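# Move the closed hive's roof box onto the open hive

## Task

Pick up the box sitting on the roof of the closed hive and lower it squarely onto the open hive so it sits over the jars. Every jar must finish in the spot it started in, and nothing may drop freely by more than a few centimetres.

## Robot and tools

Robots: four identical Kinova Gen3 arms named arm1, arm2, arm3 and arm4. Each has seven revolute joints, a Robotiq 2F-85 two-finger gripper and a wrist camera. The hand reaches roughly 1.0 m from the joint-1 axis. Two fixed room cameras, cam_high and cam_low, also give views.

Frames: one shared scene frame is used, with its origin on the floor and +z up. Each arm's foot (base_link) faces along its own +x. The calibrated foot poses, in metres with quat_wxyz, are:
- arm1: (-0.279, -0.717, 1.129), (0.985, 0.006, -0.001, 0.175)
- arm2: (-0.288, -0.186, 1.207), (0.997, 0.001, -0.003, -0.079)
- arm3: (0.899, -0.116, 1.138), (0.069, 0, 0, -0.998)
- arm4: (0.510, 0.722, 1.166), (0.667, -0.001, -0.008, -0.745)

The hand point sits between the finger pads. It is about 2 cm behind the fingertips when the gripper is shut or half open, and about 0.5 cm behind when fully open. The hand's z axis points along the fingers, and the fingers close along its y axis.

Joints: every value is an absolute target angle in radians, never an offset. The ranges are:
- joint1_rad: -69.115 to 69.115. Swings the whole arm about the foot's vertical axis; positive is clockwise seen from above, and 0 points along the foot's +x.
- joint2_rad: -2.249 to 2.249. The shoulder; 0 is upright and positive leans forward.
- joint3_rad: -69.115 to 69.115. Twists the upper arm.
- joint4_rad: -2.579 to 2.579. The elbow; 0 is straight.
- joint5_rad: -69.115 to 69.115. Twists the forearm.
- joint6_rad: -2.099 to 2.099. The wrist bend; 0 is straight.
- joint7_rad: -69.115 to 69.115. Rolls the hand; positive is counter-clockwise viewed from behind the hand.

A joint counts as done within ±0.01 rad. gripper_m is the fingertip gap in metres, 0 to 0.085, done within ±0.003. Speed caps are 1.39 rad/s for joints 1-4 and 1.22 rad/s for joints 5-7. The joints of one arm start and finish together, so the hand may sweep a wide arc between postures. One action runs at most 15 s.

Gripper: it has no force setting. For a firm grip, open wide first, then command a gap well below the object's width so the fingers travel a long way before contact.

move: the arguments are optional keys arm1..arm4 plus cameras. Each arm key holds {"joints": {...}} with any subset of joint1_rad..joint7_rad and gripper_m, all absolute targets. An arm that is left out receives nothing new but may keep driving toward an earlier target. All commanded motions start together. cameras is a list drawn from arm1_cam_wrist, arm2_cam_wrist, arm3_cam_wrist, arm4_cam_wrist, cam_high, cam_low and all. Omitting it, or passing null or ["all"], returns every camera; [] returns none. An unknown key makes the call invalid, and an out-of-range number gets it refused. A move with no action simply reports the state and images.

wait: seconds, from 0 to 10, plus optional cameras. It commands nothing new.

zoom_image: camera and region [x0, y0, x1, y1] in image pixels, measured from the top-left corner, at most 504 by 504. It only works on cameras in the newest images. All images are 896x504.

read_manual gives only the licence texts. finished_scene(scene) closes the scene permanently, so call it only once the box rests on its own.

Reading results:
- The "move" line lists each arm that was sent motion, with "done" or its worst status.
- joint_status tells how each motion ended:
  - "off_target": stopped short, and the joint may still be pushing.
  - "time_out": the target was dropped and the joint holds where it stopped.
  - "not_followed": a safety check blocked the targets, and the arm may resume them later.
  - "limit_stop_at_motor_heat": a heat stop; resend the target.
- on_its_own reports motion the call did not command.
- Arms grouped under "as last shown" were not commanded, and their lines repeat earlier values.
- The "pictures" line gives the order of the images, which can lag the state slightly.
- Joint velocities are in rad/s in joint order, and "within noise" means the arm is still.
- Joint torques are in N m, where positive pushes toward larger angles; each arm has its own offsets.
- Flange force is the external force along the hand's x, y and z axes. It includes the weight of a held load, and it is inaccurate during acceleration or near singular poses. "no reading" means there is no estimate.
- Nothing in the state reports contact between two arms.

Hazards:
- The arms keep pushing on contact and do not stop by themselves.
- A hard squeeze between two robots ends the scene. This includes one gripper closing on another arm's fingers.
- The anti-collision check can act late. It allows two grippers' fingers to touch, and it ignores fingers opening or closing into another arm.
- A torque sensor reaching its limit freezes that arm for 10 s. The limits are 104.5 N m for joints 1-4 and 51.3 N m for joints 5-7, counting load weight. A joint drifting more than 5 degrees from its planned path also triggers a fault.
- Motors heat up when holding loads, reaching far or straining against obstacles. A MOTOR HOT line appears at 60 °C; at 75 °C the arm sags and halts for 30-60 s.
- Objects may occasionally be nudged by outside forces.
- Never knock anything onto the floor or out of the work area.
- Avoid drops, slams, hard impacts, releasing a moving part, heavy squeezing of an object that still rests on something, and fast swings while carrying a load.
- Time passes while replying, and the arms hold their last commands during that time.

Each tool is called after "Request:" as name(argument=value, ...) on one line, values as JSON.

## Session

Request:
move()

Scene clock: 0.00 s.
Joint torques (N m): no reading
Motor temperatures (°C): arm1=[34 33 30 29 37 42 45] | arm2=[34 29 31 33 45 46 41] | arm3=[33 32 31 29 44 46 38] | arm4=[36 35 33 30 37 40 50]
Flange force (N): no reading
Joint velocities: within noise
arm1.joint_positions: joint1_rad=-0.162 joint2_rad=-0.480 joint3_rad=-0.110 joint4_rad=+1.473 joint5_rad=-0.081 joint6_rad=+2.052 joint7_rad=+1.200 gripper_m=+0.085
arm1.joint_status: not commanded
arm1.hand: x=-0.2044 y=-0.6597 z=+1.6496 quat_wxyz=(-0.037, +0.141, -0.989, -0.037) (m; scene frame)
arm2.joint_positions: joint1_rad=-0.613 joint2_rad=-0.469 joint3_rad=-0.069 joint4_rad=+1.438 joint5_rad=-0.052 joint6_rad=+1.976 joint7_rad=+1.915 gripper_m=+0.085
arm2.joint_status: not commanded
arm2.hand: x=-0.1772 y=-0.1251 z=+1.7411 quat_wxyz=(-0.100, +0.427, -0.898, -0.015) (m; scene frame)
arm3.joint_positions: joint1_rad=+0.238 joint2_rad=-0.458 joint3_rad=-0.068 joint4_rad=+1.544 joint5_rad=-0.058 joint6_rad=+2.030 joint7_rad=+1.570 gripper_m=+0.085
arm3.joint_status: not commanded
arm3.hand: x=+0.8004 y=-0.1098 z=+1.6354 quat_wxyz=(-0.011, -1.000, +0.007, +0.013) (m; scene frame)
arm4.joint_positions: joint1_rad=-0.828 joint2_rad=-0.298 joint3_rad=-0.033 joint4_rad=+1.506 joint5_rad=+0.015 joint6_rad=+1.934 joint7_rad=+1.887 gripper_m=+0.085
arm4.joint_status: not commanded
arm4.hand: x=+0.6012 y=+0.5842 z=+1.6564 quat_wxyz=(+0.001, -0.253, -0.967, +0.015) (m; scene frame)
pictures: arm1_cam_wrist, arm2_cam_wrist, arm3_cam_wrist, arm4_cam_wrist, cam_high, cam_low

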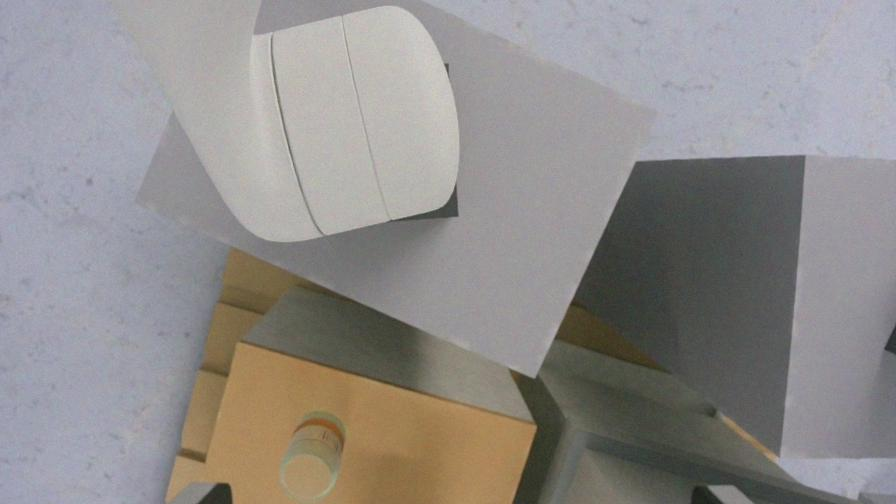

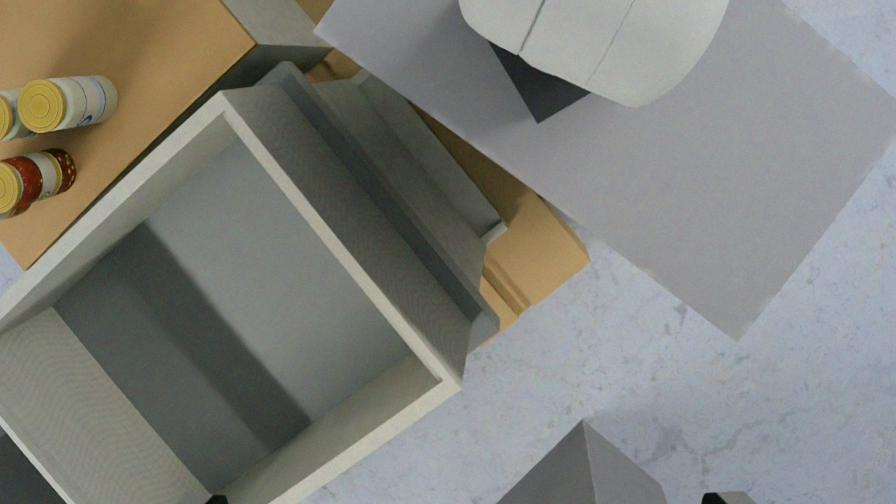

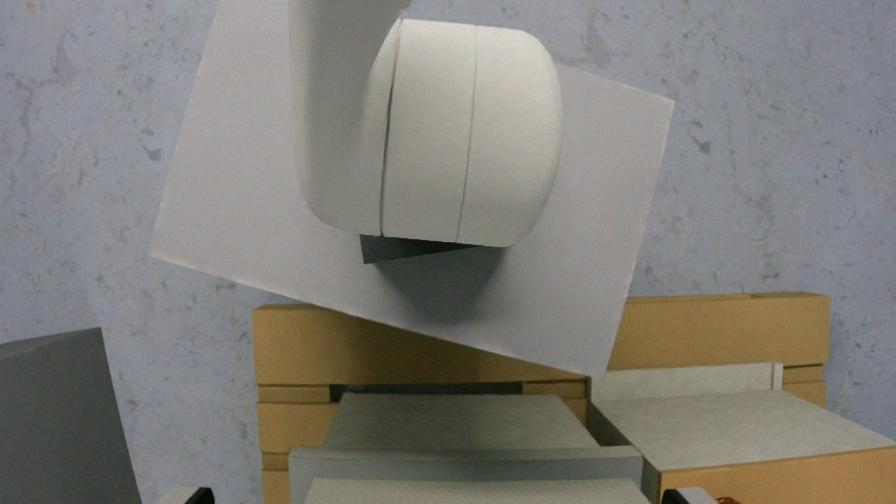

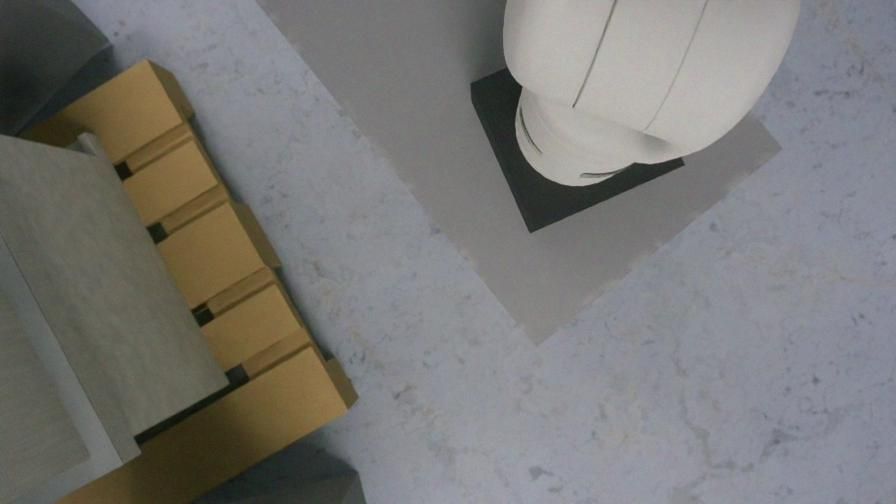

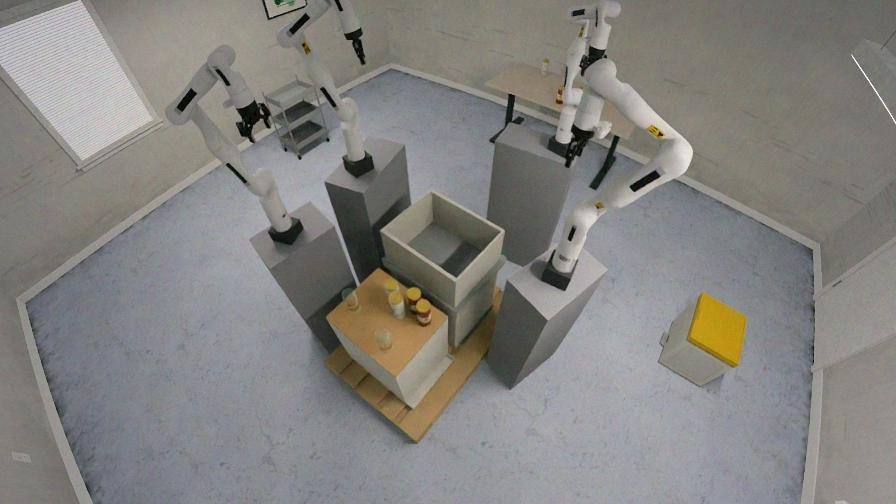

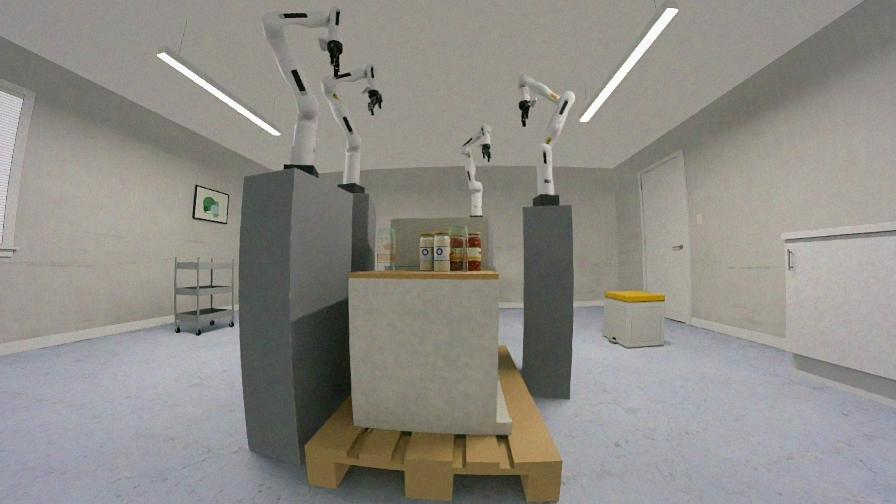

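Request:
move(arm1={"joints":{"joint1_rad":0.198,"joint2_rad":0.543,"joint3_rad":0,"joint4_rad":0.911,"joint5_rad":0,"joint6_rad":1.688,"joint7_rad":-0.154}}, arm2={"joints":{"joint1_rad":-0.16,"joint2_rad":0.62,"joint3_rad":0,"joint4_rad":0.865,"joint5_rad":0,"joint6_rad":1.657,"joint7_rad":0}})

Request:
wait(seconds=1)

Scene clock: 86.40 s.
Joint torques (N m): arm1=[-1.24 -18.76 -0.38 -9.38 -0.02 0.19 0.17] | arm2=[-0.1 -19.35 -0.56 -9.62 -0.11 0.22 0.05] | arm3=[0.29 1.29 0.09 -6.71 -0.17 -0.28 0.25] | arm4=[-0.63 -1.59 0.98 -7.38 -0.41 -0.2 -0.14]
Motor temperatures (°C): arm1=[34 33 30 29 37 42 45] | arm2=[34 29 31 33 45 46 41] | arm3=[33 32 31 30 44 46 38] | arm4=[36 35 33 30 37 40 49]
Flange force (N): arm1=[-2.0 -4.0 3.0] | arm2=[0.2 -8.1 3.4] | arm3=[0.1 0.5 -4.8] | arm4=[-0.4 1.8 -3.9]
move: arm1 done; arm2 done
Joint velocities: within noise
arm1.joint_positions: joint1_rad=+0.198 joint2_rad=+0.543 joint3_rad=+0.000 joint4_rad=+0.911 joint5_rad=+0.000 joint6_rad=+1.688 joint7_rad=-0.154 gripper_m=+0.085
arm1.joint_status: all done
arm1.hand: x=+0.2480 y=-0.6650 z=+1.5003 quat_wxyz=(+0.005, -0.707, -0.707, -0.004) (m; scene frame)
arm2.joint_positions: joint1_rad=-0.160 joint2_rad=+0.620 joint3_rad=+0.000 joint4_rad=+0.865 joint5_rad=+0.000 joint6_rad=+1.657 joint7_rad=+0.000 gripper_m=+0.085
arm2.joint_status: all done
arm2.hand: x=+0.2681 y=-0.2104 z=+1.5535 quat_wxyz=(-0.001, -0.707, -0.708, -0.002) (m; scene frame)
arm3, arm4: as last shown
pictures: arm1_cam_wrist, arm2_cam_wrist, arm3_cam_wrist, arm4_cam_wrist, cam_high, cam_low

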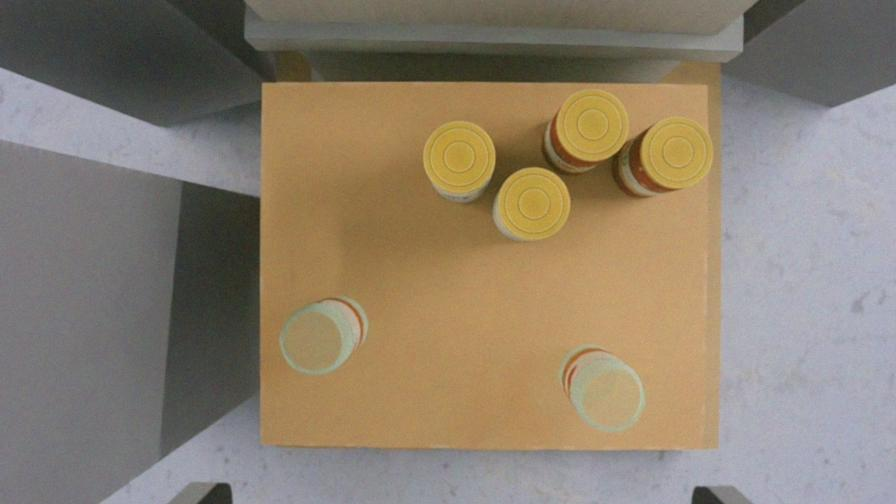

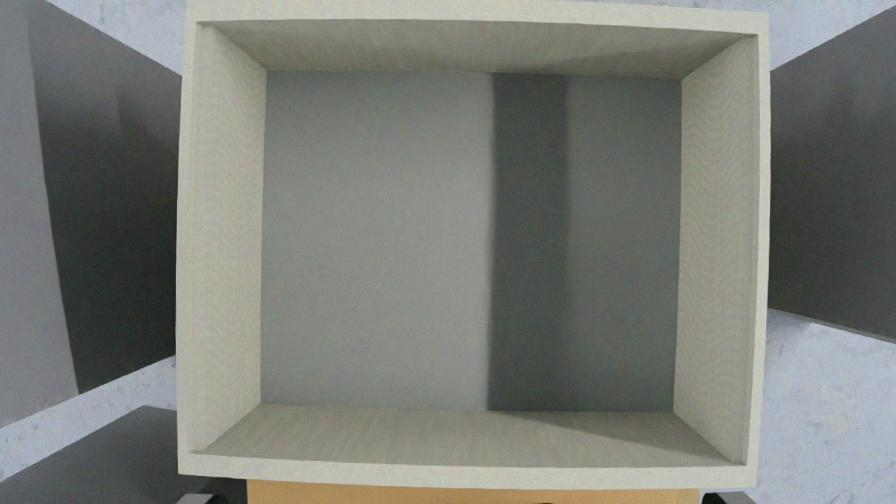

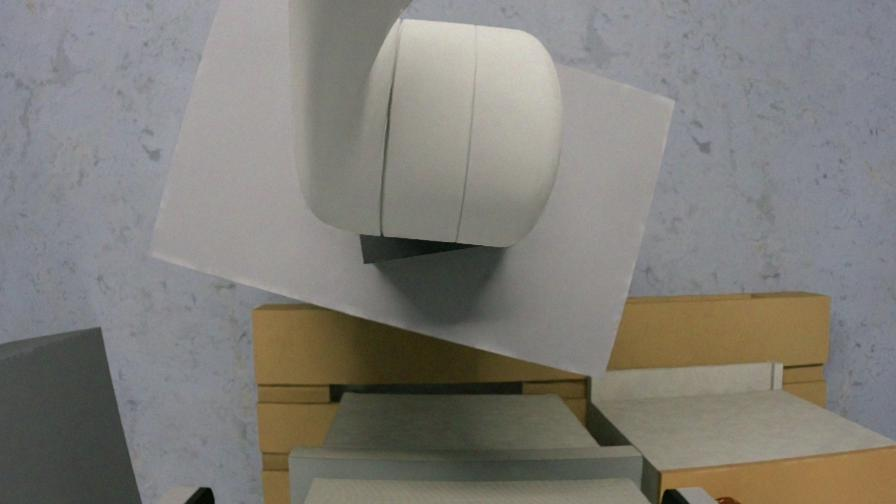

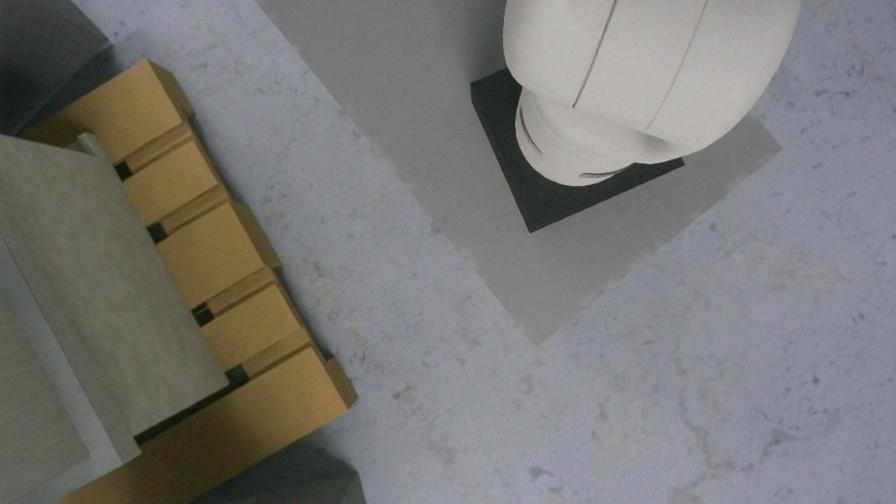

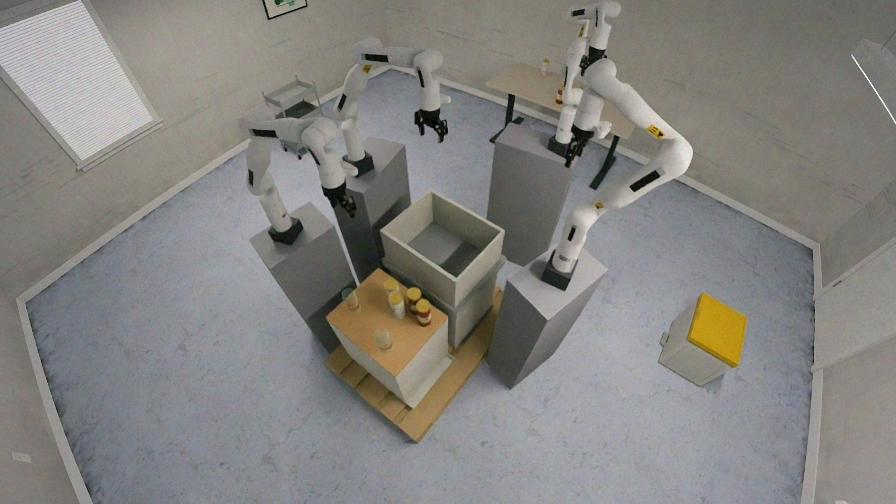

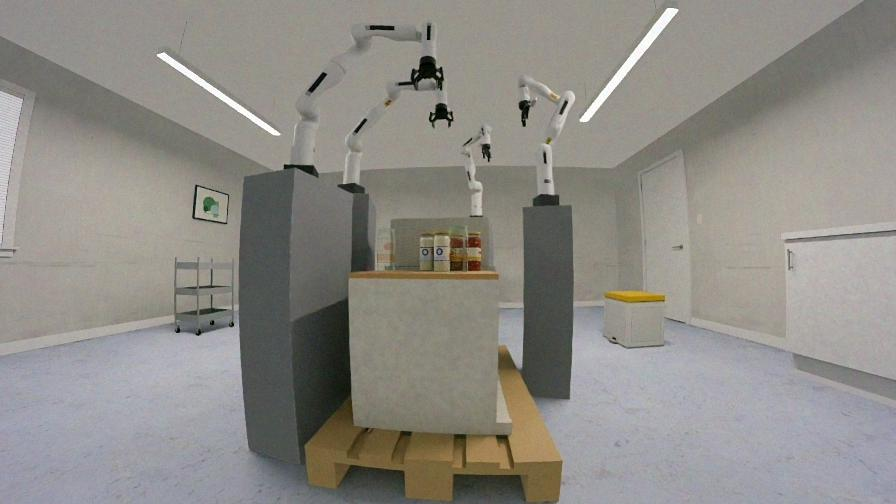

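Scene clock: 87.40 s.
Joint torques (N m): arm1=[-1.25 -18.66 -0.35 -9.4 0.01 0.24 0.17] | arm2=[-0.13 -19.36 -0.54 -9.58 -0.09 0.17 0.07] | arm3=[0.3 1.21 0.17 -6.74 -0.14 -0.27 0.21] | arm4=[-0.7 -1.56 0.99 -7.42 -0.37 -0.12 -0.1]
Motor temperatures (°C): arm1=[34 33 30 29 37 42 45] | arm2=[34 29 31 33 45 46 41] | arm3=[33 32 31 30 44 46 38] | arm4=[36 35 33 30 37 40 49]
Flange force (N): arm1=[-2.1 -4.5 3.2] | arm2=[0.2 -7.7 3.1] | arm3=[-0.1 0.7 -4.7] | arm4=[-0.5 2.0 -3.4]
Joint velocities: within noise
arm1.joint_positions: joint1_rad=+0.198 joint2_rad=+0.543 joint3_rad=+0.000 joint4_rad=+0.911 joint5_rad=+0.000 joint6_rad=+1.688 joint7_rad=-0.154 gripper_m=+0.085
arm1.joint_status: all done
arm1.hand: x=+0.2480 y=-0.6650 z=+1.5003 quat_wxyz=(+0.005, -0.707, -0.707, -0.004) (m; scene frame)
arm2.joint_positions: joint1_rad=-0.160 joint2_rad=+0.620 joint3_rad=+0.000 joint4_rad=+0.865 joint5_rad=+0.000 joint6_rad=+1.657 joint7_rad=+0.000 gripper_m=+0.085
arm2.joint_status: all done
arm2.hand: x=+0.2681 y=-0.2104 z=+1.5535 quat_wxyz=(-0.001, -0.707, -0.708, -0.002) (m; scene frame)
arm3.joint_positions: joint1_rad=+0.238 joint2_rad=-0.458 joint3_rad=-0.068 joint4_rad=+1.544 joint5_rad=-0.058 joint6_rad=+2.030 joint7_rad=+1.570 gripper_m=+0.085
arm3.joint_status: not commanded
arm3.hand: x=+0.8004 y=-0.1098 z=+1.6354 quat_wxyz=(-0.011, -1.000, +0.007, +0.013) (m; scene frame)
arm4.joint_positions: joint1_rad=-0.828 joint2_rad=-0.298 joint3_rad=-0.033 joint4_rad=+1.506 joint5_rad=+0.015 joint6_rad=+1.934 joint7_rad=+1.887 gripper_m=+0.085
arm4.joint_status: not commanded
arm4.hand: x=+0.6012 y=+0.5842 z=+1.6564 quat_wxyz=(+0.001, -0.253, -0.967, +0.015) (m; scene frame)
wait: 1.00 s; at rest by 0.27 s
pictures: arm1_cam_wrist, arm2_cam_wrist, arm3_cam_wrist, arm4_cam_wrist, cam_high, cam_low

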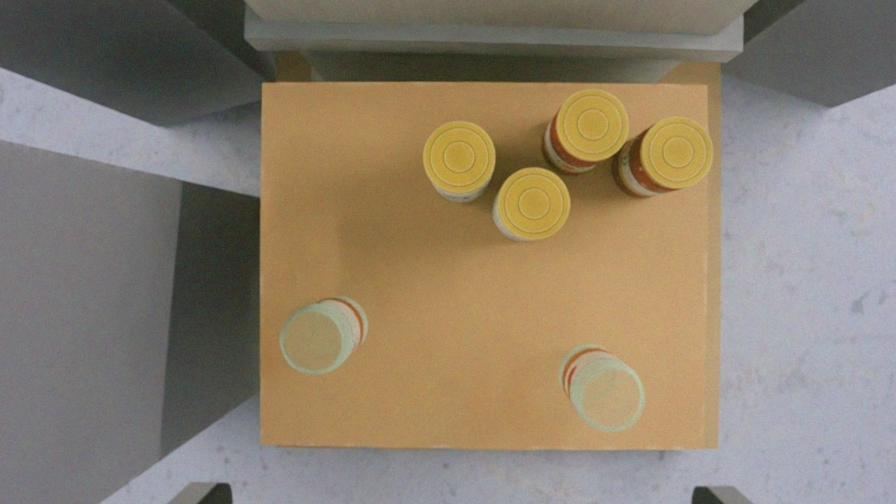

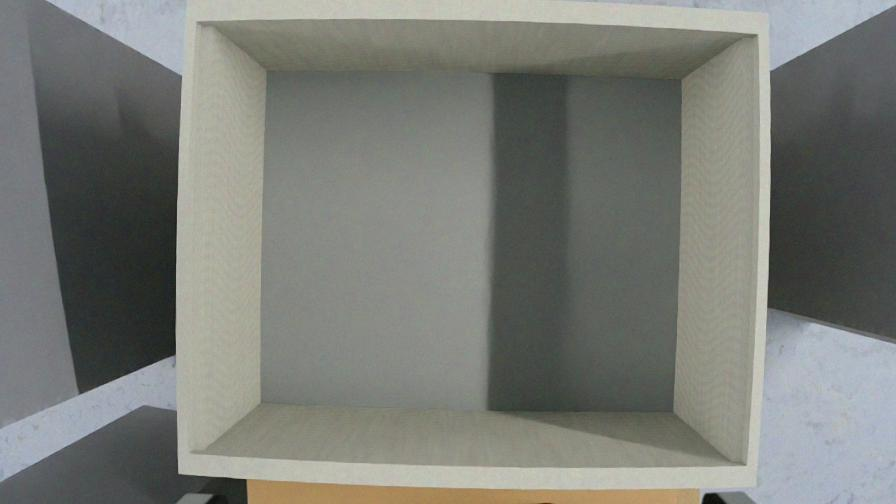

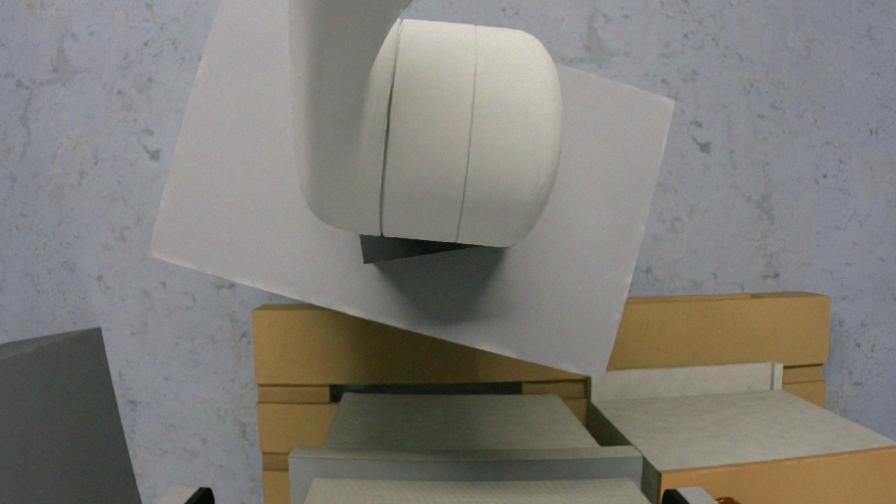

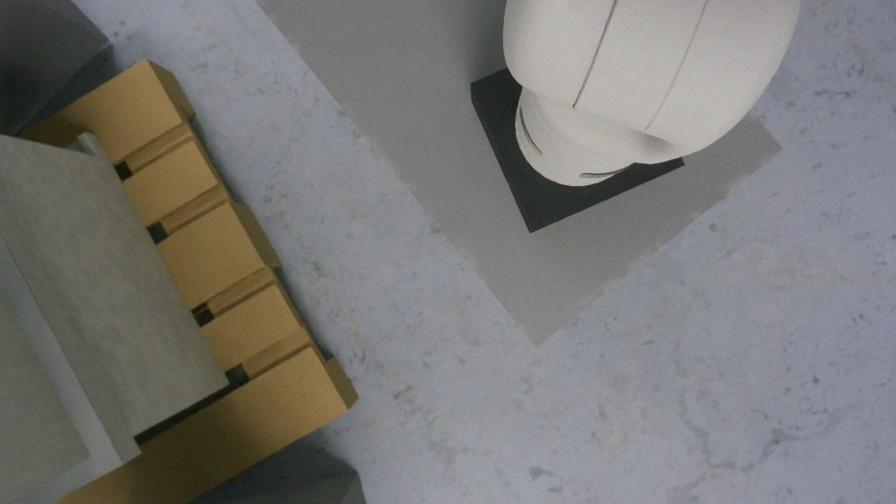

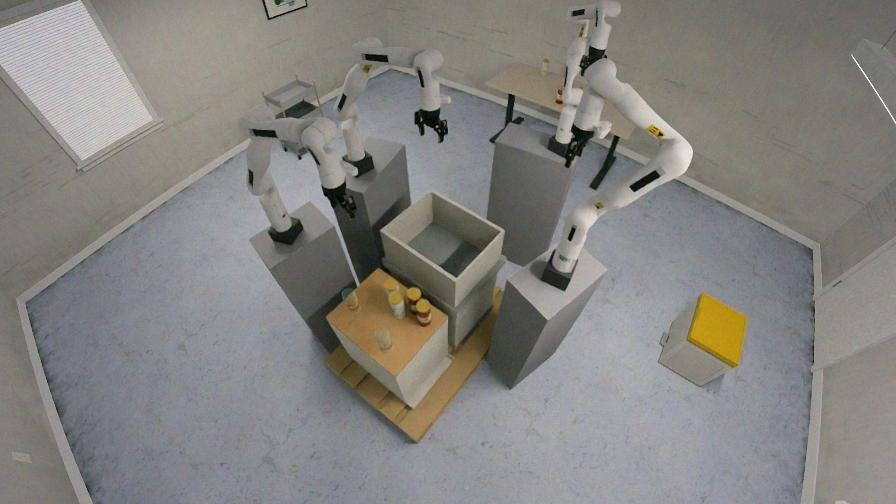

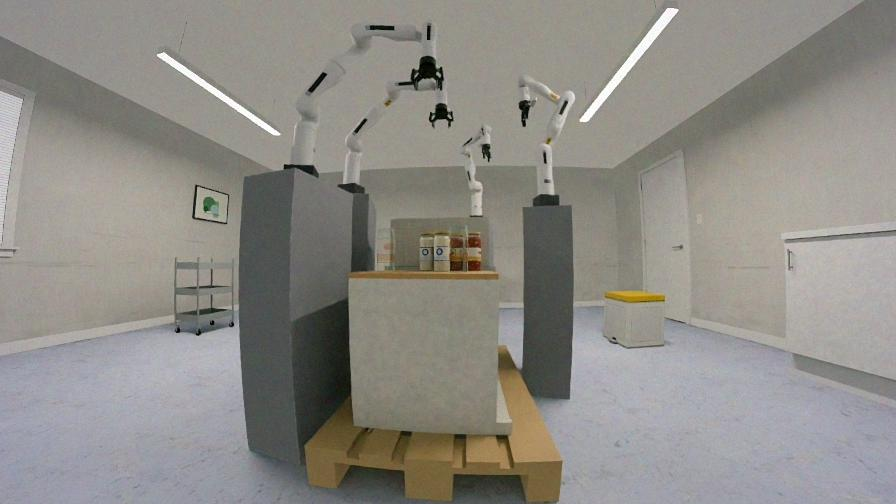

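Request:
move(arm2={"joints":{"joint1_rad":-0.362,"joint2_rad":0.986,"joint3_rad":0,"joint4_rad":2.242,"joint5_rad":0,"joint6_rad":-0.086,"joint7_rad":-0.23}}, arm3={"joints":{"joint1_rad":-0.042,"joint2_rad":0.778,"joint3_rad":0,"joint4_rad":2.231,"joint5_rad":0,"joint6_rad":0.133,"joint7_rad":-0.206}}, cameras=[])

Request:
wait(seconds=1, cameras=["arm2_cam_wrist","arm3_cam_wrist","cam_high"])

Scene clock: 120.80 s.
Joint torques (N m): arm1=[-1.2 -18.78 -0.29 -9.39 0 0.22 0.12] | arm2=[-0.07 -14.97 -0.4 0.18 -0.02 0.17 0.06] | arm3=[0.36 -14.8 0.38 -0.18 -0.22 -0.25 0.2] | arm4=[-0.62 -1.58 0.97 -7.38 -0.36 -0.16 -0.09]
Motor temperatures (°C): arm1=[34 34 30 29 37 42 45] | arm2=[34 30 31 33 45 46 41] | arm3=[33 32 31 30 44 46 38] | arm4=[36 35 33 30 37 40 49]
Flange force (N): arm1=[-2.1 -4.1 3.1] | arm2=[-0.6 -1.9 -3.5] | arm3=[1.7 3.5 -1.4] | arm4=[-0.5 2.0 -3.7]
move: arm2 done; arm3 done
Joint velocities: within noise
arm1, arm4: as last shown
arm2.joint_positions: joint1_rad=-0.362 joint2_rad=+0.986 joint3_rad=+0.000 joint4_rad=+2.242 joint5_rad=+0.000 joint6_rad=-0.086 joint7_rad=-0.230 gripper_m=+0.085
arm2.joint_status: all done
arm2.hand: x=+0.0350 y=-0.1446 z=+1.1020 quat_wxyz=(-0.001, -0.716, -0.698, -0.002) (m; scene frame)
arm3.joint_positions: joint1_rad=-0.042 joint2_rad=+0.778 joint3_rad=+0.000 joint4_rad=+2.231 joint5_rad=+0.000 joint6_rad=+0.133 joint7_rad=-0.206 gripper_m=+0.085
arm3.joint_status: all done
arm3.hand: x=+0.5633 y=-0.1525 z=+1.0996 quat_wxyz=(+0.000, -0.698, +0.716, +0.000) (m; scene frame)
pictures: none
No camera images: "cameras" was empty.

Scene clock: 121.80 s.
Joint torques (N m): arm1=[-1.29 -18.78 -0.37 -9.36 -0.05 0.22 0.15] | arm2=[-0.1 -14.97 -0.42 0.19 -0.03 0.17 0.05] | arm3=[0.32 -14.79 0.37 -0.19 -0.11 -0.25 0.21] | arm4=[-0.75 -1.55 0.99 -7.33 -0.36 -0.17 -0.12]
Motor temperatures (°C): arm1=[34 34 30 29 37 42 45] | arm2=[34 30 31 33 45 46 41] | arm3=[33 32 31 30 44 46 38] | arm4=[36 35 33 30 37 40 49]
Flange force (N): arm1=[-2.2 -3.9 3.0] | arm2=[-0.7 -1.9 -3.5] | arm3=[1.8 3.5 -1.5] | arm4=[-0.5 2.0 -3.9]
Joint velocities: within noise
arm1.joint_positions: joint1_rad=+0.198 joint2_rad=+0.543 joint3_rad=+0.000 joint4_rad=+0.911 joint5_rad=+0.000 joint6_rad=+1.688 joint7_rad=-0.154 gripper_m=+0.085
arm1.joint_status: not commanded
arm1.hand: x=+0.2480 y=-0.6650 z=+1.5003 quat_wxyz=(+0.005, -0.707, -0.707, -0.004) (m; scene frame)
arm2.joint_positions: joint1_rad=-0.362 joint2_rad=+0.986 joint3_rad=+0.000 joint4_rad=+2.242 joint5_rad=+0.000 joint6_rad=-0.086 joint7_rad=-0.230 gripper_m=+0.085
arm2.joint_status: all done
arm2.hand: x=+0.0350 y=-0.1446 z=+1.1020 quat_wxyz=(-0.001, -0.716, -0.698, -0.002) (m; scene frame)
arm3.joint_positions: joint1_rad=-0.042 joint2_rad=+0.778 joint3_rad=+0.000 joint4_rad=+2.231 joint5_rad=+0.000 joint6_rad=+0.133 joint7_rad=-0.206 gripper_m=+0.085
arm3.joint_status: all done
arm3.hand: x=+0.5633 y=-0.1525 z=+1.0995 quat_wxyz=(+0.000, -0.698, +0.716, +0.000) (m; scene frame)
arm4.joint_positions: joint1_rad=-0.828 joint2_rad=-0.298 joint3_rad=-0.033 joint4_rad=+1.506 joint5_rad=+0.015 joint6_rad=+1.934 joint7_rad=+1.887 gripper_m=+0.085
arm4.joint_status: not commanded
arm4.hand: x=+0.6012 y=+0.5842 z=+1.6564 quat_wxyz=(+0.001, -0.253, -0.967, +0.015) (m; scene frame)
wait: 1.00 s; at rest by 0.27 s
pictures: arm2_cam_wrist, arm3_cam_wrist, cam_high

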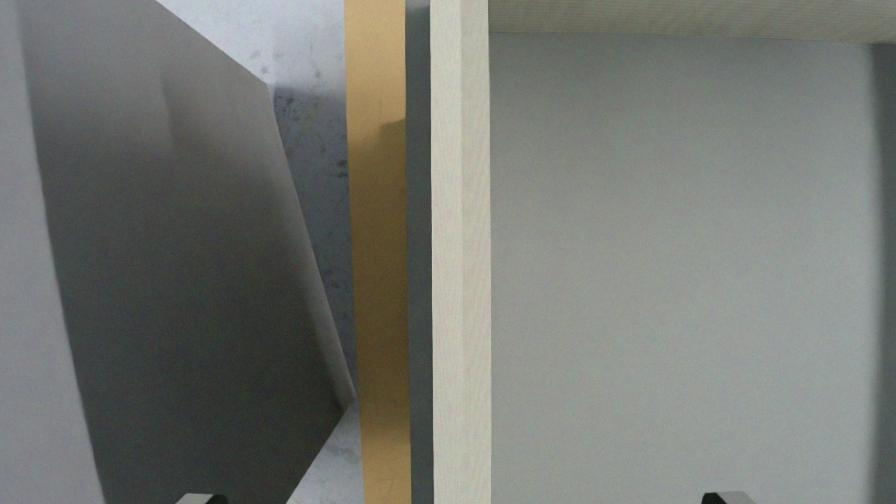

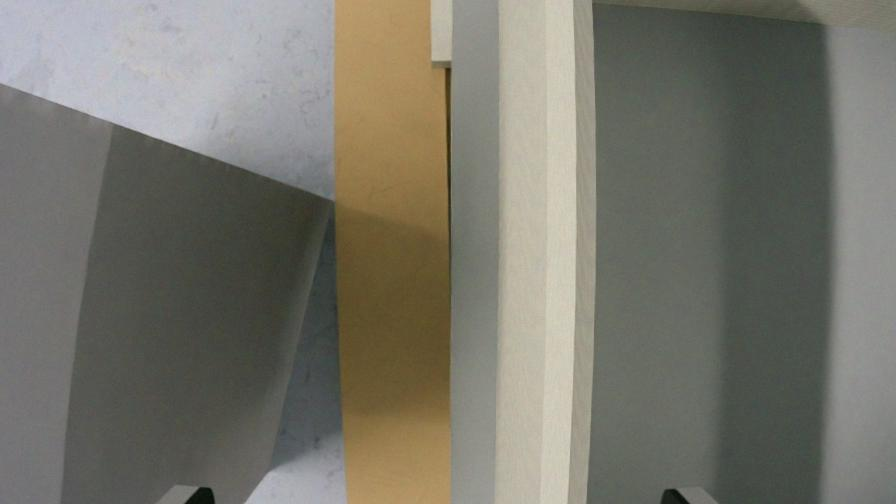

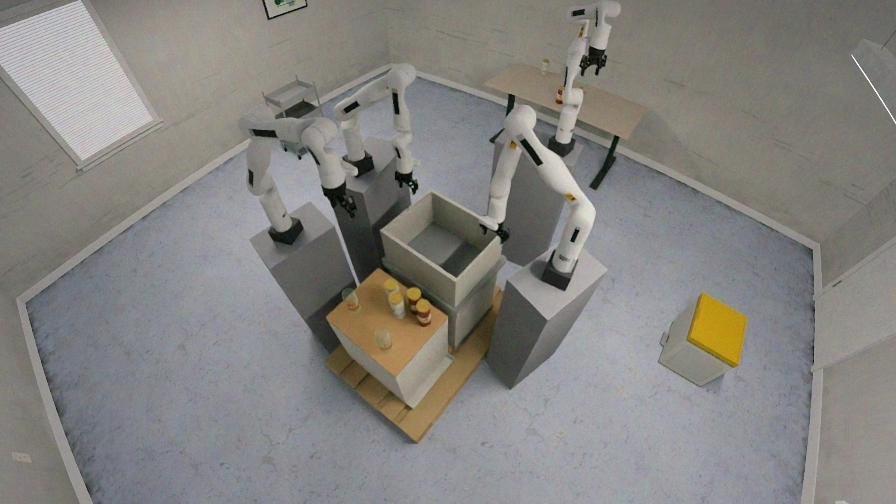

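Request:
move(arm2={"joints":{"joint1_rad":-0.36,"joint2_rad":1.5044,"joint4_rad":1.9316,"joint6_rad":-0.2944,"joint7_rad":-0.228}}, arm3={"joints":{"joint1_rad":-0.025,"joint2_rad":1.3033,"joint4_rad":1.9207,"joint6_rad":-0.0824,"joint7_rad":-0.197}}, cameras=["arm2_cam_wrist","arm3_cam_wrist","arm1_cam_wrist","cam_high"])

Scene clock: 174.97 s.
Joint torques (N m): arm1=[-1.3 -18.72 -0.32 -9.36 -0.03 0.21 0.17] | arm2=[0.19 31.54 -1.1 -28.94 -0.34 -7.05 0.03] | arm3=[1.75 33.16 1.5 -25.3 -0.29 -11.37 0.2] | arm4=[-0.73 -1.53 1.03 -7.38 -0.33 -0.17 -0.09]
Motor temperatures (°C): arm1=[34 34 30 29 37 42 45] | arm2=[34 30 31 33 45 45 41] | arm3=[33 32 31 29 44 46 38] | arm4=[36 35 33 30 37 40 49]
Flange force (N): arm1=[-2.1 -4.0 3.0] | arm2=[-3.5 -23.3 -190.6] | arm3=[0.4 -32.4 -182.5] | arm4=[-0.5 2.3 -3.7]
move: arm2 done; arm3 done
Joint velocities: within noise
arm1, arm4: as last shown
arm2.joint_positions: joint1_rad=-0.360 joint2_rad=+1.504 joint3_rad=+0.000 joint4_rad=+1.932 joint5_rad=+0.000 joint6_rad=-0.294 joint7_rad=-0.228 gripper_m=+0.085
arm2.joint_status: all done
arm2.hand: x=+0.0412 y=-0.1440 z=+0.9102 quat_wxyz=(-0.002, -0.716, -0.698, -0.003) (m; scene frame)
arm3.joint_positions: joint1_rad=-0.025 joint2_rad=+1.303 joint3_rad=+0.000 joint4_rad=+1.921 joint5_rad=+0.000 joint6_rad=-0.082 joint7_rad=-0.197 gripper_m=+0.085
arm3.joint_status: all done
arm3.hand: x=+0.5199 y=-0.1540 z=+0.9095 quat_wxyz=(-0.001, -0.695, +0.719, +0.000) (m; scene frame)
pictures: arm1_cam_wrist, arm2_cam_wrist, arm3_cam_wrist, cam_high

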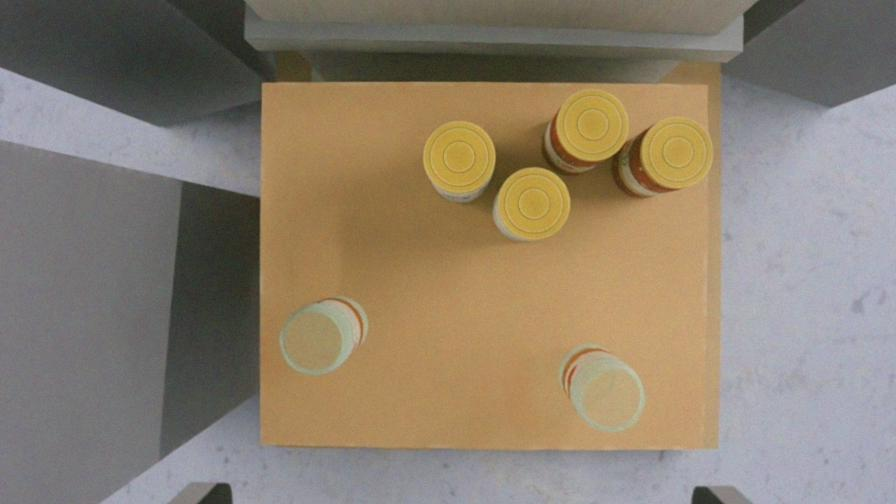

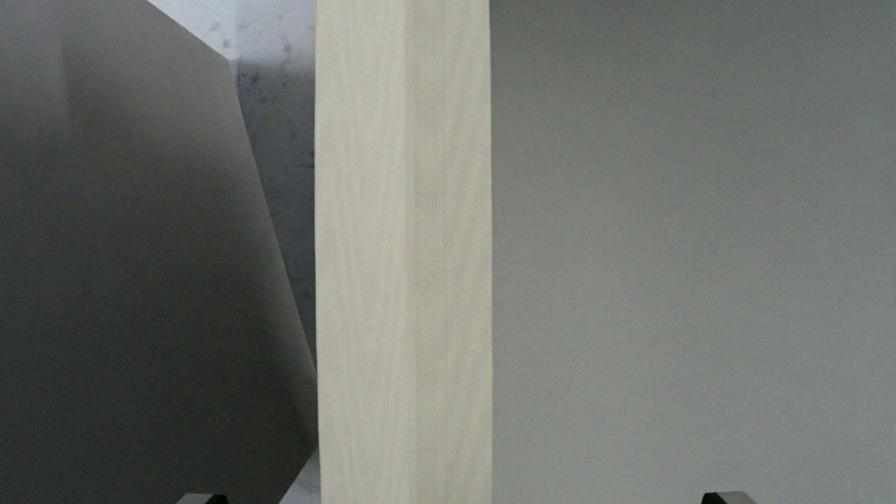

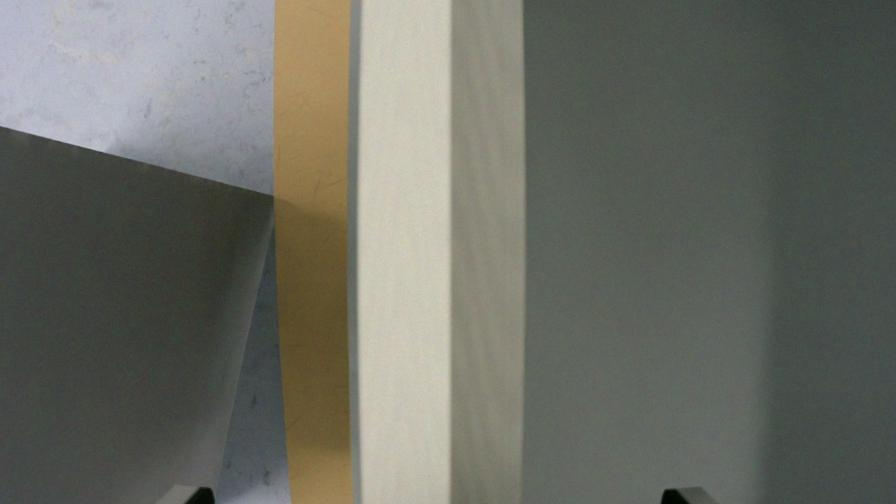

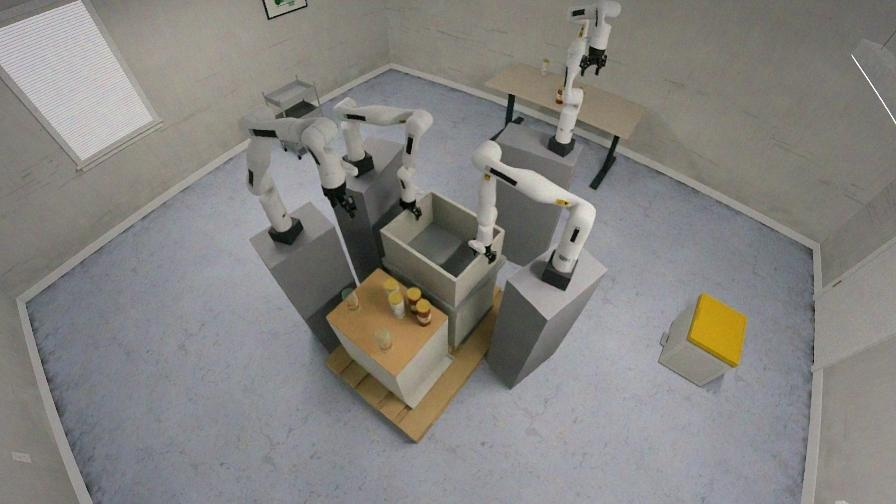

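Request:
move(arm2={"joints":{"joint1_rad":-0.362,"joint2_rad":1.30,"joint4_rad":2.08,"joint6_rad":-0.2384,"joint7_rad":-0.23}}, arm3={"joints":{"joint1_rad":-0.025,"joint2_rad":1.10,"joint4_rad":2.06,"joint6_rad":-0.02,"joint7_rad":-0.2}}, cameras=["arm2_cam_wrist","arm3_cam_wrist","cam_high","cam_low"])

Request:
zoom_image(camera="cam_high", region=[340, 140, 540, 290])

Scene clock: 189.90 s.
Joint torques (N m): arm1=[-1.25 -18.66 -0.36 -9.33 -0.02 0.13 0.13] | arm2=[-0.09 -16.2 -0.35 1.54 -0.03 0.16 0.05] | arm3=[0.31 -17.24 0.43 1.12 -0.16 -0.26 0.27] | arm4=[-0.65 -1.55 1.08 -7.33 -0.41 -0.19 -0.1]
Motor temperatures (°C): arm1=[33 35 30 29 37 42 45] | arm2=[34 31 31 34 45 46 41] | arm3=[33 33 31 30 44 46 38] | arm4=[36 35 33 30 37 40 49]
Flange force (N): arm1=[-2.1 -3.9 2.6] | arm2=[-0.8 -1.2 -4.0] | arm3=[1.6 3.7 -0.1] | arm4=[-0.6 2.3 -4.0]
move: arm2 done; arm3 done
Joint velocities: within noise
arm1, arm4: as last shown
arm2.joint_positions: joint1_rad=-0.362 joint2_rad=+1.300 joint3_rad=+0.000 joint4_rad=+2.080 joint5_rad=+0.000 joint6_rad=-0.238 joint7_rad=-0.230 gripper_m=+0.085
arm2.joint_status: all done
arm2.hand: x=+0.0431 y=-0.1429 z=+0.9900 quat_wxyz=(-0.001, -0.716, -0.698, -0.003) (m; scene frame)
arm3.joint_positions: joint1_rad=-0.025 joint2_rad=+1.100 joint3_rad=+0.000 joint4_rad=+2.060 joint5_rad=+0.000 joint6_rad=-0.020 joint7_rad=-0.200 gripper_m=+0.085
arm3.joint_status: all done
arm3.hand: x=+0.5301 y=-0.1523 z=+0.9880 quat_wxyz=(-0.001, -0.694, +0.720, +0.000) (m; scene frame)
pictures: arm2_cam_wrist, arm3_cam_wrist, cam_high, cam_low

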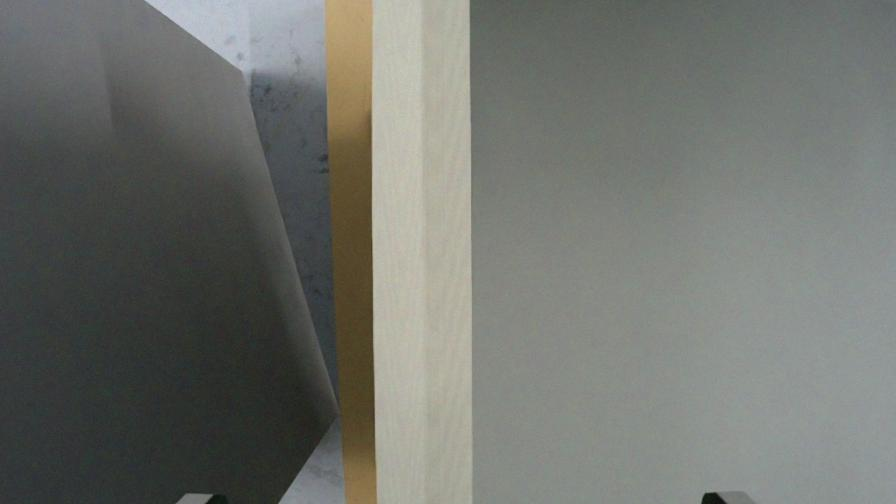

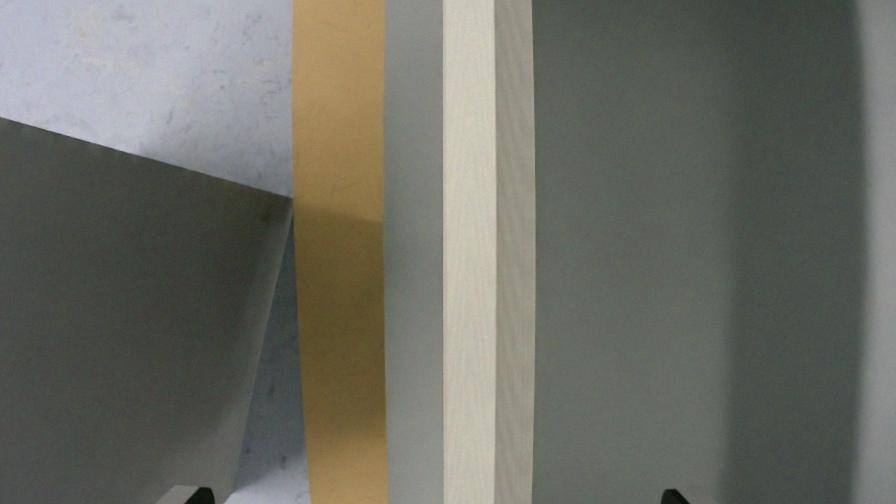

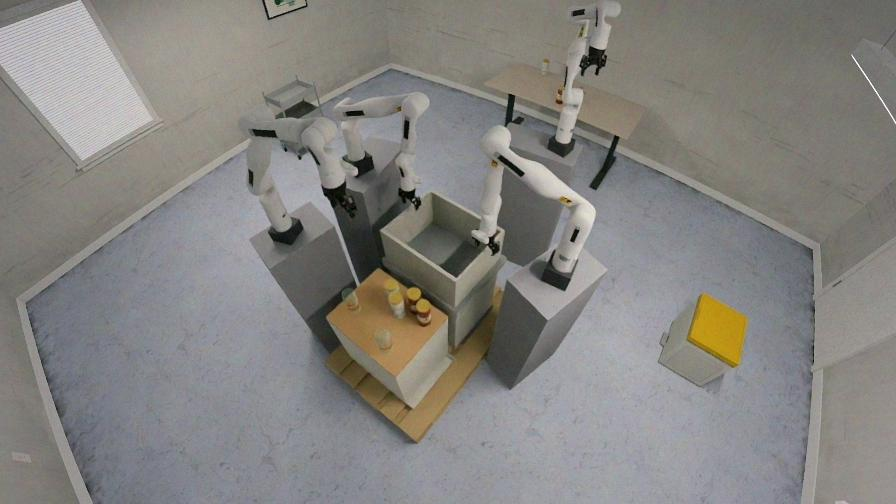

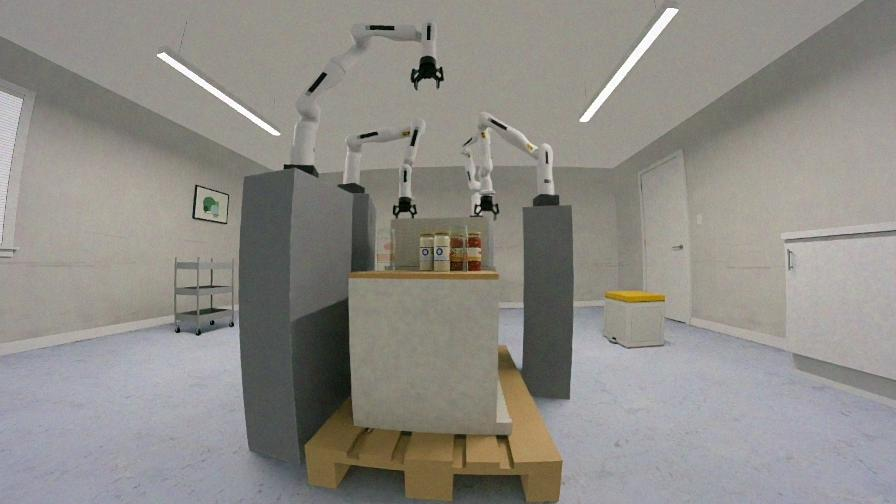

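Scaled by 2.520 from the camera's 896x504 image, which has a finer 1280x720 frame.

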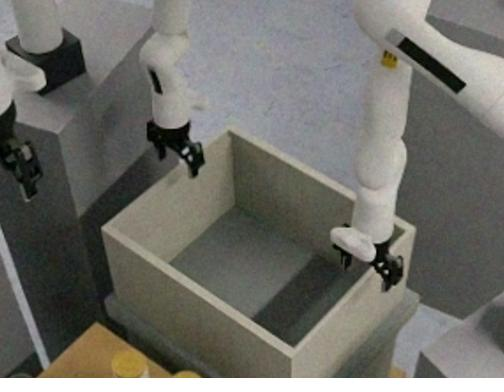

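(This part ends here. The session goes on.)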